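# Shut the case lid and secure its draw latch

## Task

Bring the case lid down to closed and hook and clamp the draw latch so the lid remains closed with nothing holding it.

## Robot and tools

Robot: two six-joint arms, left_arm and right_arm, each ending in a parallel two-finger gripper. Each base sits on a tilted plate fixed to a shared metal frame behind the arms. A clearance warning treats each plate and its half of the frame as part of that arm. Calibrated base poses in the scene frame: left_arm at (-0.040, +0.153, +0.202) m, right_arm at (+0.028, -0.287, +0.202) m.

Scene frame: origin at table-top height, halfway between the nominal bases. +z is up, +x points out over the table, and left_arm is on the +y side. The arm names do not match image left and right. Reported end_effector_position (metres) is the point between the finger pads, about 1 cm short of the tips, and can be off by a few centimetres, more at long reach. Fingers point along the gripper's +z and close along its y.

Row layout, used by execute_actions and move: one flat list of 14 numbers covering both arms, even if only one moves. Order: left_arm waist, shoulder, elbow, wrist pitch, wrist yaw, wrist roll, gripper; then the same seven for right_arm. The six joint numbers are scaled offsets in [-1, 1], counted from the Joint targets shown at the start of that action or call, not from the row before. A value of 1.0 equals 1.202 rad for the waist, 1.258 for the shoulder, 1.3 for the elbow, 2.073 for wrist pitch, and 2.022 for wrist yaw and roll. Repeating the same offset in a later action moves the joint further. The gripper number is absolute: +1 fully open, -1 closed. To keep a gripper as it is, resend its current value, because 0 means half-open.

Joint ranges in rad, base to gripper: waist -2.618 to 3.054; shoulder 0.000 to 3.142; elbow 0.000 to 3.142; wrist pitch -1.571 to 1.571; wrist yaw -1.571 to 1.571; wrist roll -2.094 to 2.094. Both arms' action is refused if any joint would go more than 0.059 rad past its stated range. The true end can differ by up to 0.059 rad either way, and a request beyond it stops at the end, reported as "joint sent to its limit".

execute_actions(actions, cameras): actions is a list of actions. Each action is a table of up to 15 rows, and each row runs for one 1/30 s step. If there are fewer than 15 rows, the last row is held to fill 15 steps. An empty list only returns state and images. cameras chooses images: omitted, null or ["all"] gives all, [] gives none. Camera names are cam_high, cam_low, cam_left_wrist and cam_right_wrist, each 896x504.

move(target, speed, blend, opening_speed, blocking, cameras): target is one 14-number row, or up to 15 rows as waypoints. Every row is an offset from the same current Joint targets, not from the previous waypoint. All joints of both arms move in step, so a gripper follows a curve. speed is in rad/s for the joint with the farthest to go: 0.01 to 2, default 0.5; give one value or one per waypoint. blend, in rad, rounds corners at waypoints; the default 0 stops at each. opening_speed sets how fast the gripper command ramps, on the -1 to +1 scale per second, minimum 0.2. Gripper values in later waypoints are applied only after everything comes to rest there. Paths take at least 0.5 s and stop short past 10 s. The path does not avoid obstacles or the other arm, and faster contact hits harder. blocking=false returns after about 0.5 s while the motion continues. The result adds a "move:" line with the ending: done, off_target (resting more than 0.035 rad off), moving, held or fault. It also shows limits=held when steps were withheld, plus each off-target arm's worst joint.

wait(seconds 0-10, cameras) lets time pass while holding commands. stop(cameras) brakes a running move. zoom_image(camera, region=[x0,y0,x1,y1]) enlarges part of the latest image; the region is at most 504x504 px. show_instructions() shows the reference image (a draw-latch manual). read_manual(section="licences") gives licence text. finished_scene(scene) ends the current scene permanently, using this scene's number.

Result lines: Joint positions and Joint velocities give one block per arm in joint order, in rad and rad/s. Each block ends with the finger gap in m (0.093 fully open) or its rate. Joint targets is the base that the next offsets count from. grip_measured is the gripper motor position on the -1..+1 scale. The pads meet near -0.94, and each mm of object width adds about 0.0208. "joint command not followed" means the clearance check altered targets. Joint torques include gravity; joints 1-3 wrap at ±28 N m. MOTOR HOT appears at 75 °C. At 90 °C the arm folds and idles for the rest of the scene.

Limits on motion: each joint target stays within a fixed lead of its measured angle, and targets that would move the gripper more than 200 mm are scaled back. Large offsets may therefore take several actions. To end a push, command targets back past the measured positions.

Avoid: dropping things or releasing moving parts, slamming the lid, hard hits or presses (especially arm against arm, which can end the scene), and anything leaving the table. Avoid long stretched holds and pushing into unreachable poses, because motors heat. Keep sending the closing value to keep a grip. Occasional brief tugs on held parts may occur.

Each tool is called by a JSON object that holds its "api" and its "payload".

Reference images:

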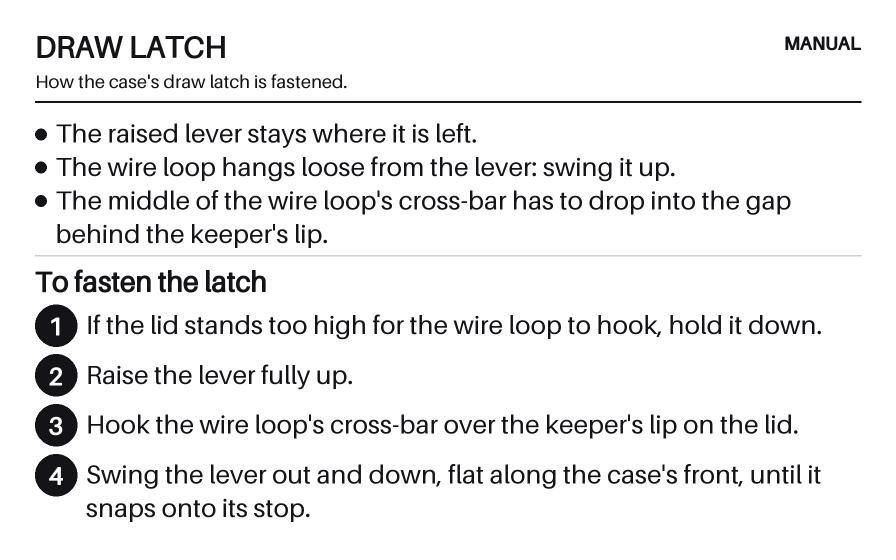

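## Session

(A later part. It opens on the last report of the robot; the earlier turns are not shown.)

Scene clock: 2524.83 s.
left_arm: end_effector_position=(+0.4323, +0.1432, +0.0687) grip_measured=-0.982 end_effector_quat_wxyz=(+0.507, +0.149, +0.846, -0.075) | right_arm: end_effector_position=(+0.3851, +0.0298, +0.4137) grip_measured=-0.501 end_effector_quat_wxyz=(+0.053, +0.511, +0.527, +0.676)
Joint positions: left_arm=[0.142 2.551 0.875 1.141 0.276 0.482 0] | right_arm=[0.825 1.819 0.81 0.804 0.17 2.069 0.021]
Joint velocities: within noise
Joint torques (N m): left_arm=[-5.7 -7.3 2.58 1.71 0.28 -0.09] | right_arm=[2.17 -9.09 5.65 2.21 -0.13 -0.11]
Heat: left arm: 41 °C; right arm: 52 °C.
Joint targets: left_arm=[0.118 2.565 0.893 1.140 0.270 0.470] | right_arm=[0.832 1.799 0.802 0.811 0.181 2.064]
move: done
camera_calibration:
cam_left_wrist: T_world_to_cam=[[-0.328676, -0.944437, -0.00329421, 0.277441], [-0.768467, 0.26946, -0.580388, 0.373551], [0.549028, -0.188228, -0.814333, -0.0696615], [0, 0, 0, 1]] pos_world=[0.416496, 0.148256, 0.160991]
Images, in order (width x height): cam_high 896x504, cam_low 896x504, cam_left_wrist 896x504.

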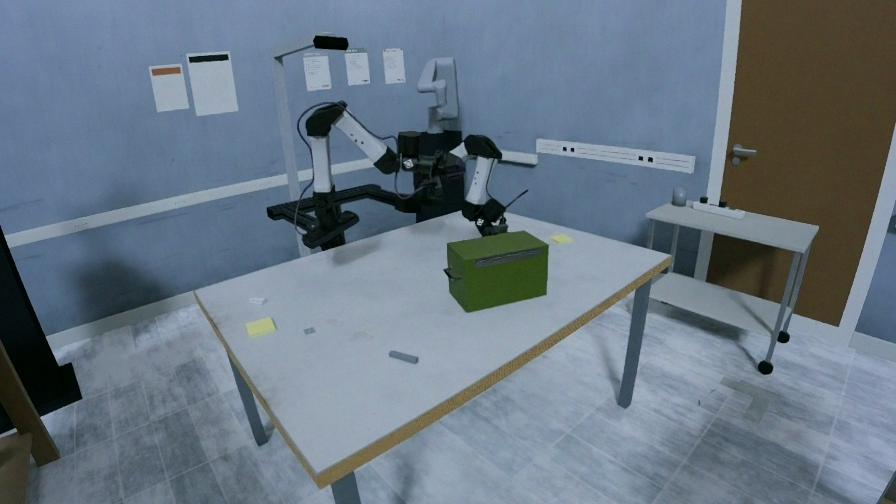

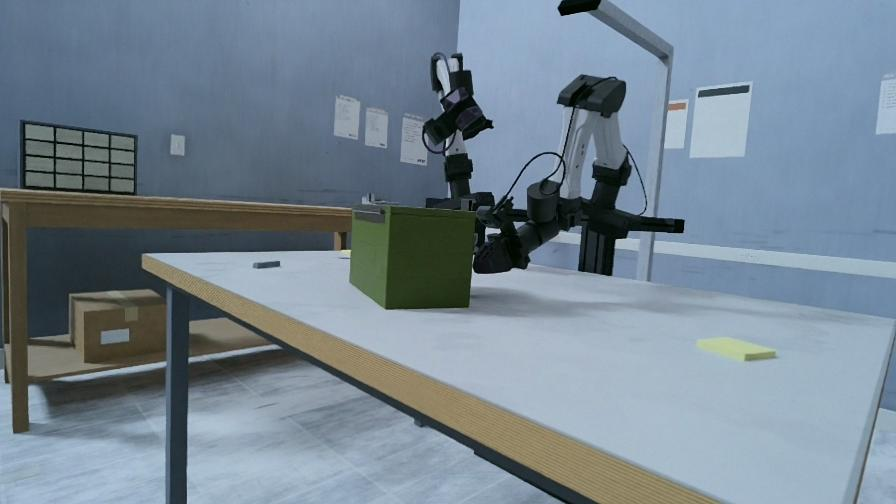

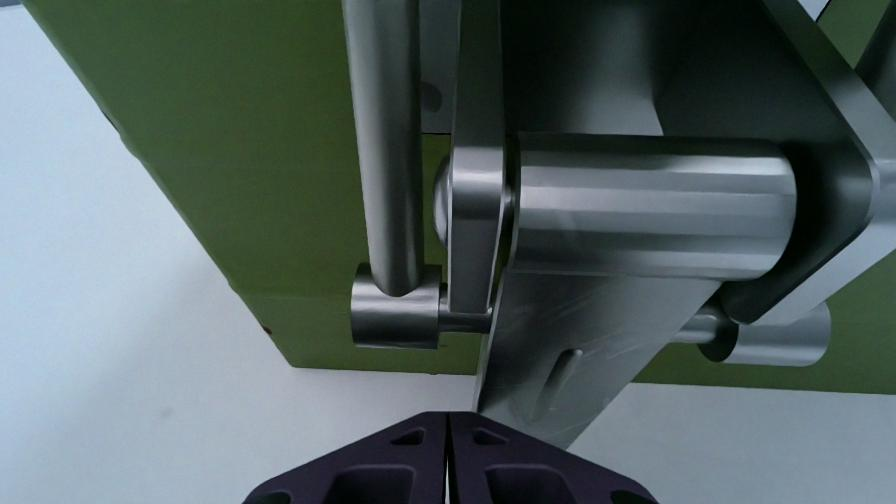

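{"api": "move", "payload": {"target": [[0.033,-0.0239,-0.0792,0.0313,0.0148,0.0104,-1,0,0,0,0,0,0,-0.5],[0.0699,-0.0517,-0.1754,0.0646,0.0361,0.0242,-1,0,0,0,0,0,0,-0.5]], "speed": [0.12,0.2], "blend": 0.02, "cameras": ["cam_left_wrist","cam_low","cam_high"]}}

{"api": "zoom_image", "payload": {"camera": "cam_low", "region": [340, 180, 540, 320]}}

Scene clock: 2541.40 s.
left_arm: end_effector_position=(+0.3675, +0.1434, +0.0546) grip_measured=-0.982 end_effector_quat_wxyz=(+0.474, +0.150, +0.863, -0.095) | right_arm: end_effector_position=(+0.3851, +0.0298, +0.4137) grip_measured=-0.501 end_effector_quat_wxyz=(+0.053, +0.511, +0.527, +0.676)
Joint positions: left_arm=[0.193 2.542 0.667 1.246 0.324 0.507 0] | right_arm=[0.825 1.819 0.81 0.804 0.17 2.069 0.021]
Joint velocities: within noise
Joint torques (N m): left_arm=[-1.85 -11.19 -0.24 1.87 0.56 0.16] | right_arm=[2.13 -8.92 5.82 2.18 -0.09 -0.11]
Heat: left arm: 42 °C; right arm: 52 °C.
Joint targets: left_arm=[0.202 2.500 0.664 1.274 0.343 0.519] | right_arm=[0.832 1.799 0.802 0.811 0.181 2.064]
move: off_target (left_arm); left_arm: the shoulder is farthest, 0.042 rad from its target
camera_calibration:
cam_left_wrist: T_world_to_cam=[[-0.348747, -0.936239, 0.0428049, 0.259978], [-0.805958, 0.276281, -0.523547, 0.325152], [0.478339, -0.217084, -0.850921, -0.0134813], [0, 0, 0, 1]] pos_world=[0.359174, 0.150642, 0.147632]
Images, in order (width x height): cam_high 896x504, cam_low 896x504, cam_left_wrist 896x504.

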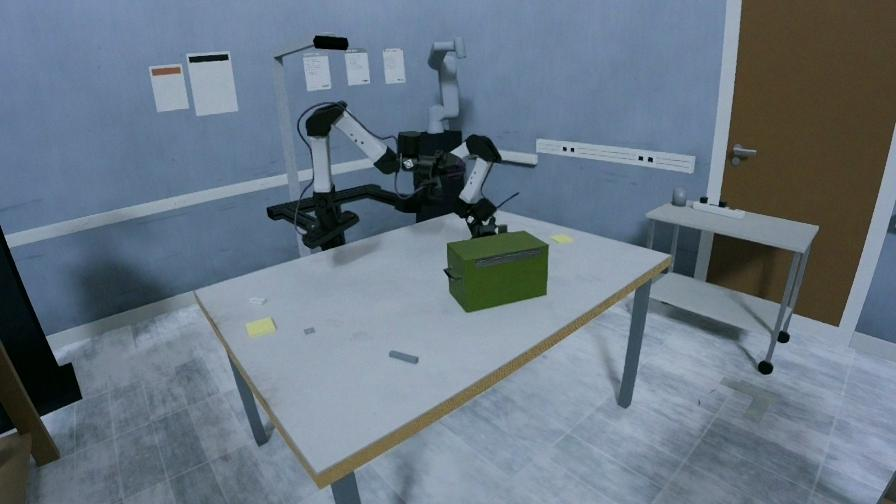

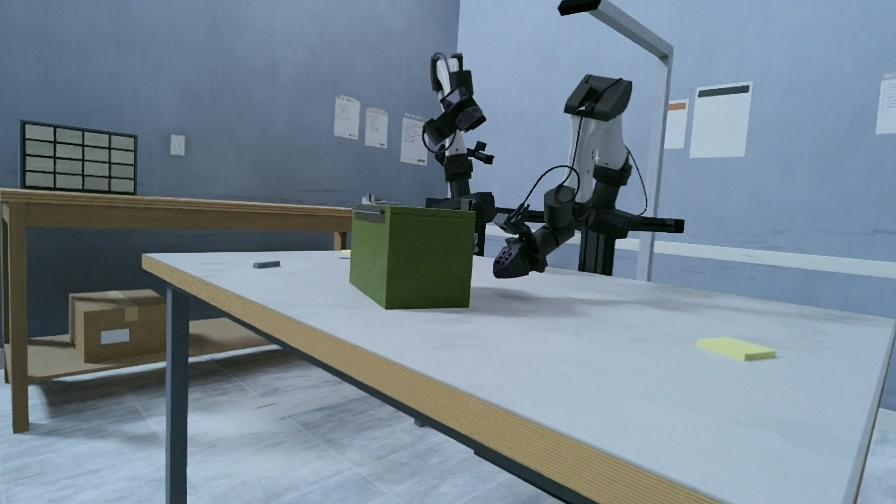

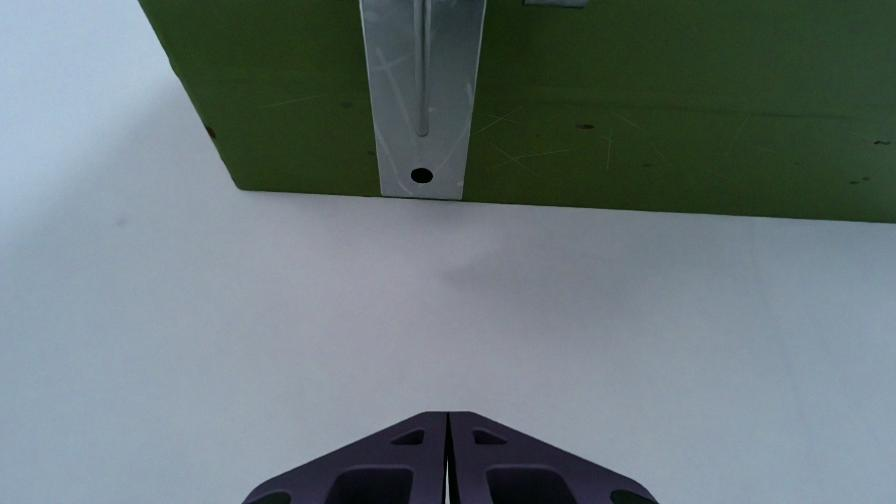

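Scaled by 2.520 from the camera's 896x504 image, which has a finer 1280x720 frame.

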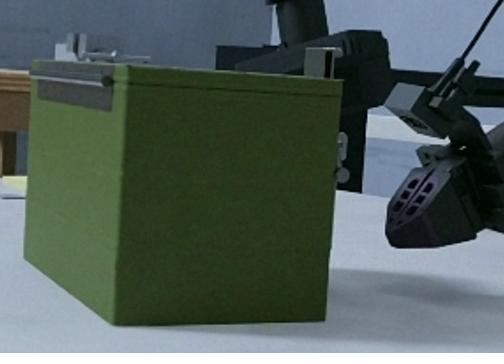

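{"api": "move", "payload": {"target": [-0.2995,-0.8744,0.1815,-0.8316,-0.2507,-0.1414,-1,0,0,0,0,0,0,-0.5], "speed": 0.6, "cameras": ["cam_left_wrist","cam_low"]}}

{"api": "zoom_image", "payload": {"camera": "cam_low", "region": [420, 190, 520, 270]}}

Scene clock: 2555.43 s.
left_arm: end_effector_position=(+0.3165, +0.1490, +0.2860) grip_measured=-0.982 end_effector_quat_wxyz=(+0.278, +0.131, +0.951, -0.039) | right_arm: end_effector_position=(+0.3851, +0.0298, +0.4137) grip_measured=-0.501 end_effector_quat_wxyz=(+0.053, +0.511, +0.527, +0.676)
Joint positions: left_arm=[-0.146 1.423 0.873 -0.444 -0.149 0.245 0] | right_arm=[0.825 1.819 0.81 0.804 0.17 2.069 0.021]
Joint velocities: within noise
Joint torques (N m): left_arm=[-3.12 -6.5 7.2 1.27 -0.02 -0.1] | right_arm=[2.19 -9.2 5.82 2.16 -0.05 -0.11]
Heat: left arm: 46 °C; right arm: 51 °C.
Joint targets: left_arm=[-0.158 1.400 0.900 -0.449 -0.164 0.233] | right_arm=[0.832 1.799 0.802 0.811 0.181 2.064]
move: done
camera_calibration:
cam_left_wrist: T_world_to_cam=[[-0.261456, -0.965018, 0.0195446, 0.22078], [-0.95979, 0.257789, -0.111117, 0.337159], [0.102192, -0.047811, -0.993615, 0.343663], [0, 0, 0, 1]] pos_world=[0.346207, 0.142571, 0.374618]
Images, in order (width x height): cam_low 896x504, cam_left_wrist 896x504.

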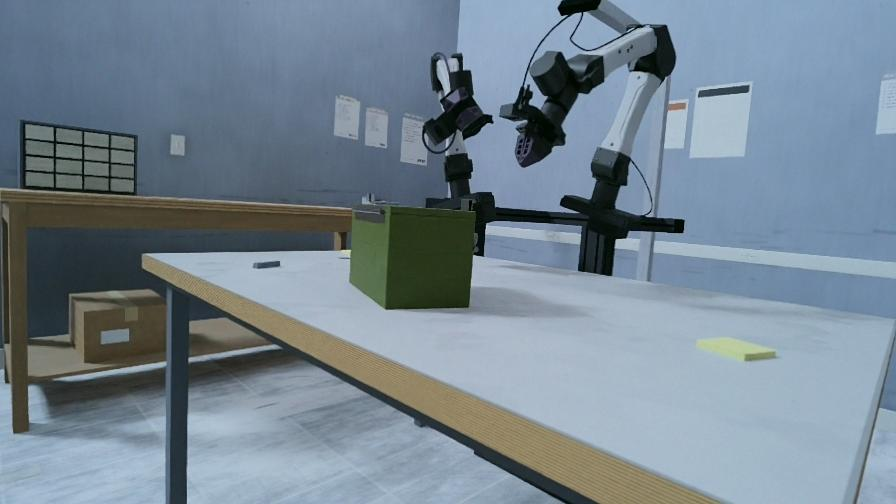

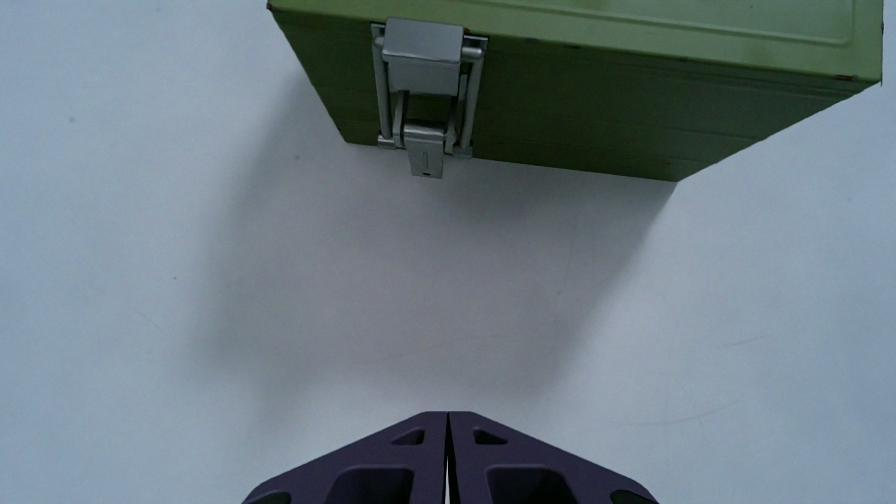

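Scaled by 5.040 from the camera's 896x504 image, which has a finer 1280x720 frame.

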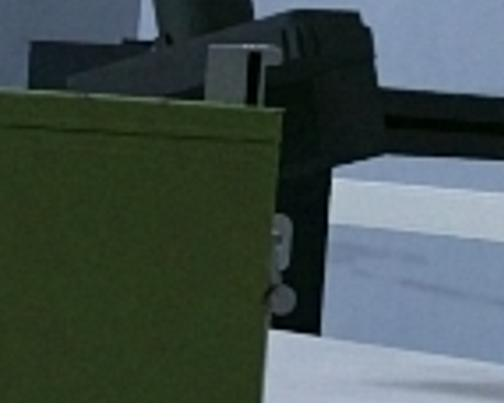

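{"api": "zoom_image", "payload": {"camera": "cam_left_wrist", "region": [330, 0, 530, 200]}}

Scaled by 2.520 from the camera's 896x504 image, which has a finer 1280x720 frame.

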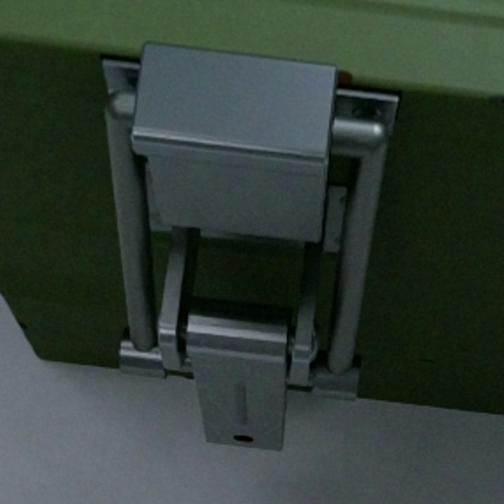

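{"api": "move", "payload": {"target": [[0.2995,0.8744,-0.1808,0.8316,0.2507,0.1414,-1,0,0,0,0,0,0,-0.5],[0.2363,0.9141,-0.0423,0.7786,0.2221,0.1222,-1,0,0,0,0,0,0,-0.5]], "speed": [0.6,0.2], "blend": 0.02, "cameras": ["cam_left_wrist","cam_low"]}}

Scene clock: 2577.67 s.
left_arm: end_effector_position=(+0.4242, +0.1384, +0.0744) grip_measured=-0.982 end_effector_quat_wxyz=(+0.512, +0.159, +0.840, -0.082) | right_arm: end_effector_position=(+0.3851, +0.0298, +0.4137) grip_measured=-0.501 end_effector_quat_wxyz=(+0.053, +0.511, +0.527, +0.676)
Joint positions: left_arm=[0.14 2.535 0.835 1.167 0.299 0.492 0] | right_arm=[0.825 1.819 0.81 0.804 0.17 2.069 0.021]
Joint velocities: within noise
Joint torques (N m): left_arm=[-4.55 -6.97 1.84 1.67 0.2 -0.08] | right_arm=[2.07 -8.81 5.85 2.21 -0.09 -0.13]
Heat: left arm: 43 °C; right arm: 51 °C.
Joint targets: left_arm=[0.127 2.550 0.846 1.164 0.285 0.480] | right_arm=[0.832 1.799 0.802 0.811 0.181 2.064]
move: done
camera_calibration:
cam_left_wrist: T_world_to_cam=[[-0.35197, -0.936002, -0.00409022, 0.279018], [-0.754158, 0.286173, -0.591058, 0.364323], [0.554403, -0.20495, -0.806618, -0.0620905], [0, 0, 0, 1]] pos_world=[0.407386, 0.144176, 0.166394]
Images, in order (width x height): cam_low 896x504, cam_left_wrist 896x504.

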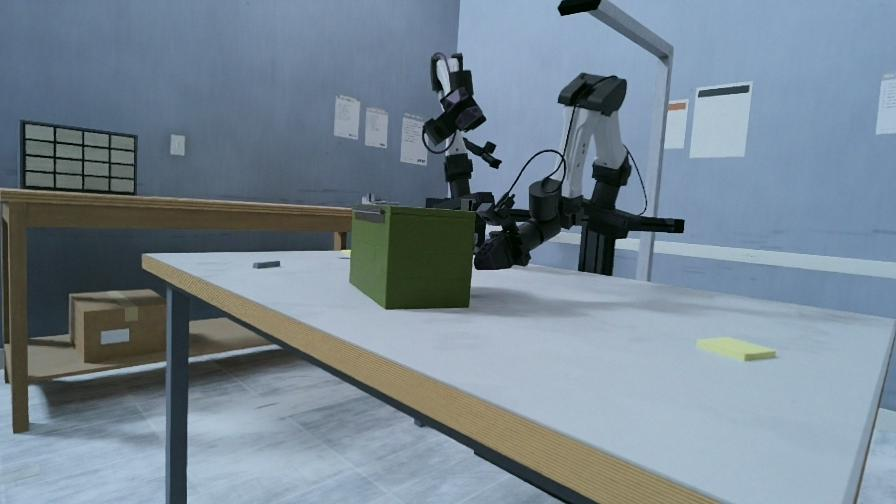

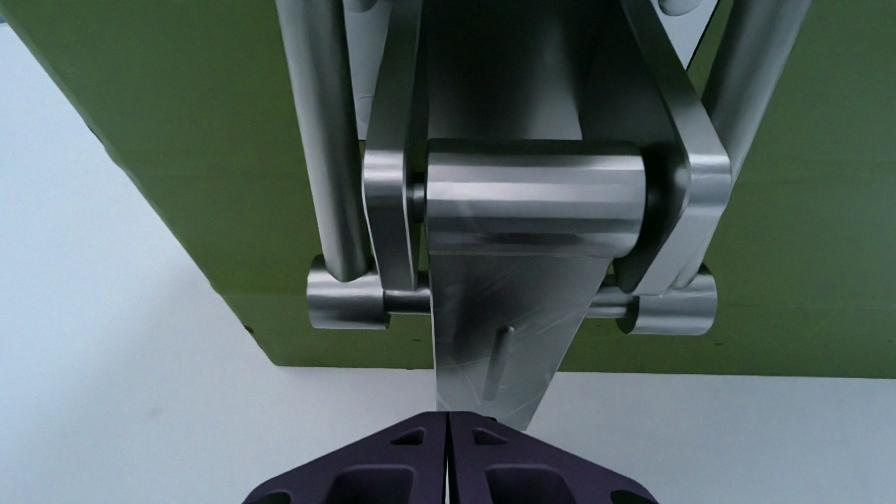

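{"api": "move", "payload": {"target": [[0.0108,-0.0119,-0.0431,0.0198,0.0074,0.0054,-1,0,0,0,0,0,0,-0.5],[-0.0308,0.0223,0.0608,-0.0188,-0.0124,-0.0084,-1,0,0,0,0,0,0,-0.5]], "speed": [0.2,0.12], "cameras": ["cam_left_wrist","cam_low"]}}

{"api": "zoom_image", "payload": {"camera": "cam_low", "region": [340, 180, 540, 320]}}

Scene clock: 2591.67 s.
left_arm: end_effector_position=(+0.4361, +0.1347, +0.0690) grip_measured=-0.982 end_effector_quat_wxyz=(+0.508, +0.153, +0.844, -0.078) | right_arm: end_effector_position=(+0.3851, +0.0298, +0.4137) grip_measured=-0.501 end_effector_quat_wxyz=(+0.053, +0.511, +0.527, +0.676)
Joint positions: left_arm=[0.121 2.56 0.891 1.134 0.267 0.475 0] | right_arm=[0.825 1.819 0.81 0.804 0.17 2.069 0.021]
Joint velocities: within noise
Joint torques (N m): left_arm=[-6.48 -7.02 3.88 1.63 0.26 -0.11] | right_arm=[2.26 -8.9 5.75 2.16 -0.08 -0.13]
Heat: left arm: 43 °C; right arm: 51 °C.
Joint targets: left_arm=[0.090 2.578 0.925 1.126 0.260 0.463] | right_arm=[0.832 1.799 0.802 0.811 0.181 2.064]
move: done
camera_calibration:
cam_left_wrist: T_world_to_cam=[[-0.33826, -0.94105, -0.00233635, 0.27429], [-0.764472, 0.276236, -0.582474, 0.376439], [0.548782, -0.195242, -0.812846, -0.0722095], [0, 0, 0, 1]] pos_world=[0.420186, 0.140036, 0.161211]
Images, in order (width x height): cam_low 896x504, cam_left_wrist 896x504.

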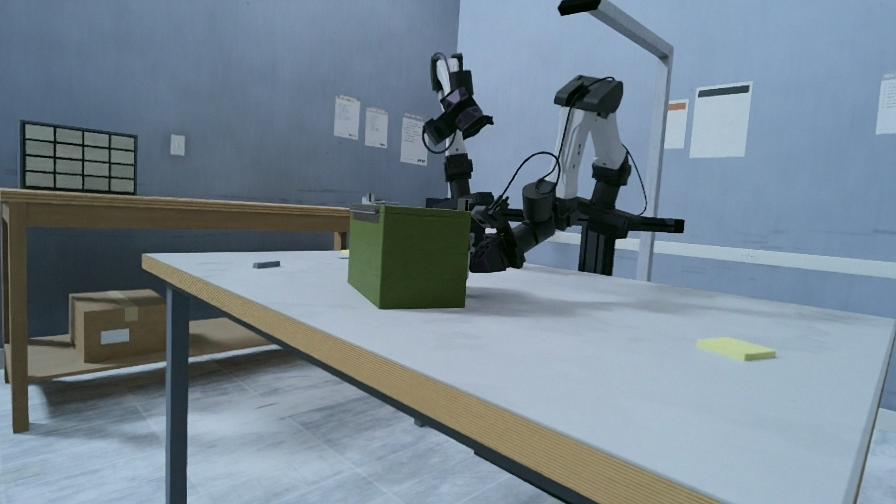

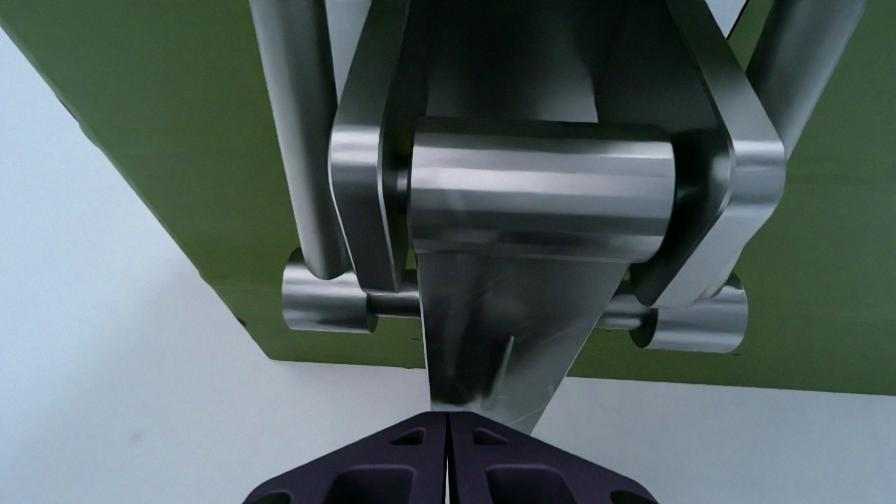

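Scaled by 2.520 from the camera's 896x504 image, which has a finer 1280x720 frame.

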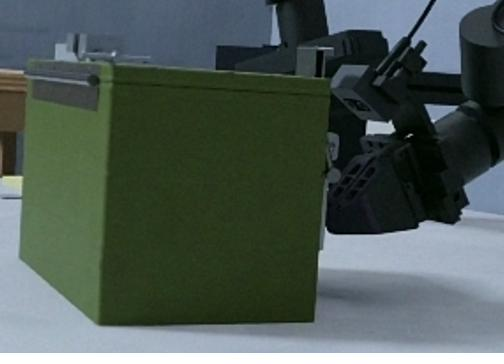

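{"api": "move", "payload": {"target": [[0.0416,-0.0342,-0.1038,0.0381,0.0198,0.0138,-1,0,0,0,0,0,0,-0.5],[0.0932,-0.062,-0.2008,0.0714,0.041,0.0277,-1,0,0,0,0,0,0,-0.5]], "speed": [0.15,0.3], "blend": 0.02, "cameras": ["cam_left_wrist","cam_low"]}}

{"api": "zoom_image", "payload": {"camera": "cam_low", "region": [400, 190, 500, 290]}}

{"api": "zoom_image", "payload": {"camera": "cam_left_wrist", "region": [250, 0, 600, 300]}}

Scene clock: 2601.23 s.
left_arm: end_effector_position=(+0.3671, +0.1434, +0.0543) grip_measured=-0.982 end_effector_quat_wxyz=(+0.473, +0.150, +0.863, -0.095) | right_arm: end_effector_position=(+0.3851, +0.0298, +0.4137) grip_measured=-0.501 end_effector_quat_wxyz=(+0.053, +0.511, +0.527, +0.676)
Joint positions: left_arm=[0.193 2.542 0.667 1.246 0.324 0.507 0] | right_arm=[0.825 1.819 0.81 0.804 0.17 2.069 0.021]
Joint velocities: within noise
Joint torques (N m): left_arm=[-1.95 -11.25 -0.23 1.85 0.58 0.15] | right_arm=[2.21 -9.13 5.74 2.13 -0.07 -0.12]
Heat: left arm: 43 °C; right arm: 51 °C.
Joint targets: left_arm=[0.202 2.500 0.664 1.273 0.343 0.519] | right_arm=[0.832 1.799 0.802 0.811 0.181 2.064]
move: off_target (left_arm); left_arm: the shoulder is farthest, 0.042 rad from its target
camera_calibration:
cam_left_wrist: T_world_to_cam=[[-0.348675, -0.936229, 0.0436066, 0.259785], [-0.806769, 0.27613, -0.522376, 0.324927], [0.477022, -0.21732, -0.8516, -0.012955], [0, 0, 0, 1]] pos_world=[0.358901, 0.15068, 0.147373]
Images, in order (width x height): cam_low 896x504, cam_left_wrist 896x504.

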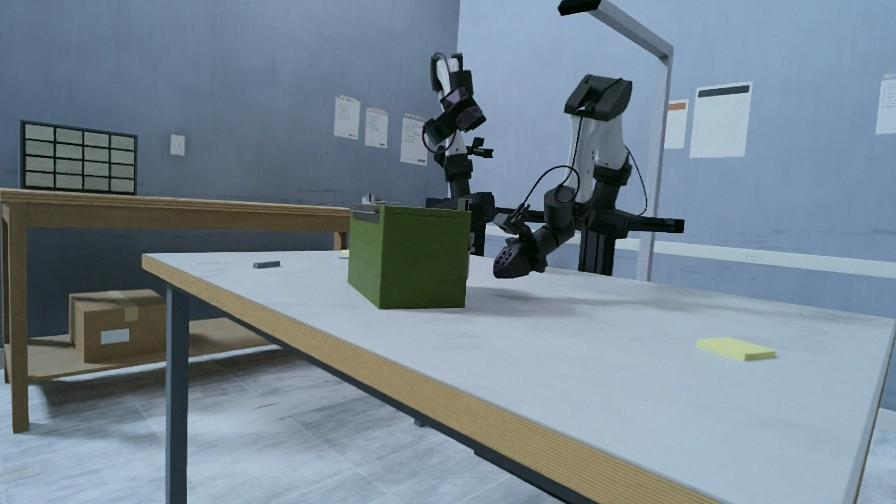

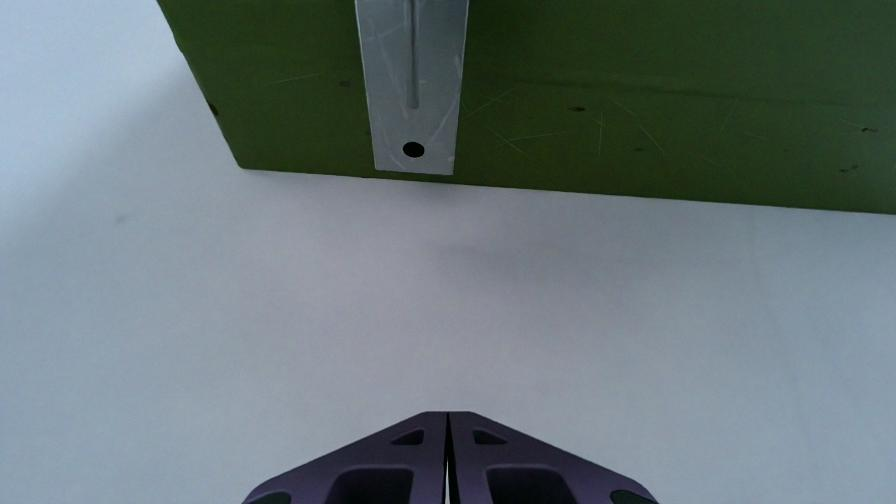

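Scaled by 5.040 from the camera's 896x504 image, which has a finer 1280x720 frame.

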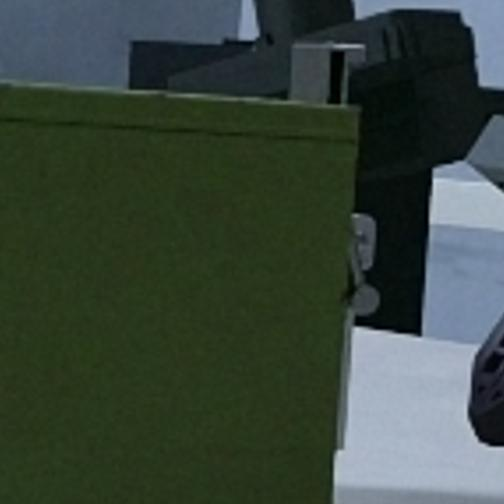

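Scaled by 1.440 from the camera's 896x504 image, which has a finer 1280x720 frame.

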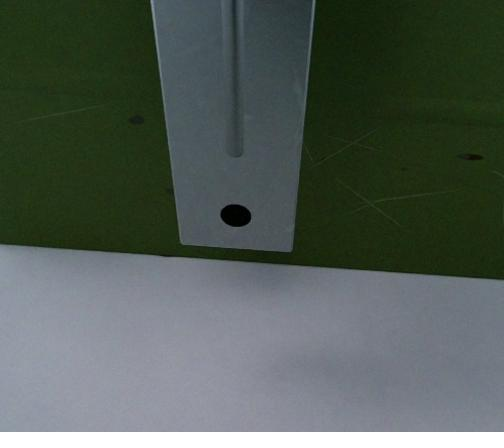

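{"api": "finished_scene", "payload": {"scene": 2}}

The scene is finished: the task was done.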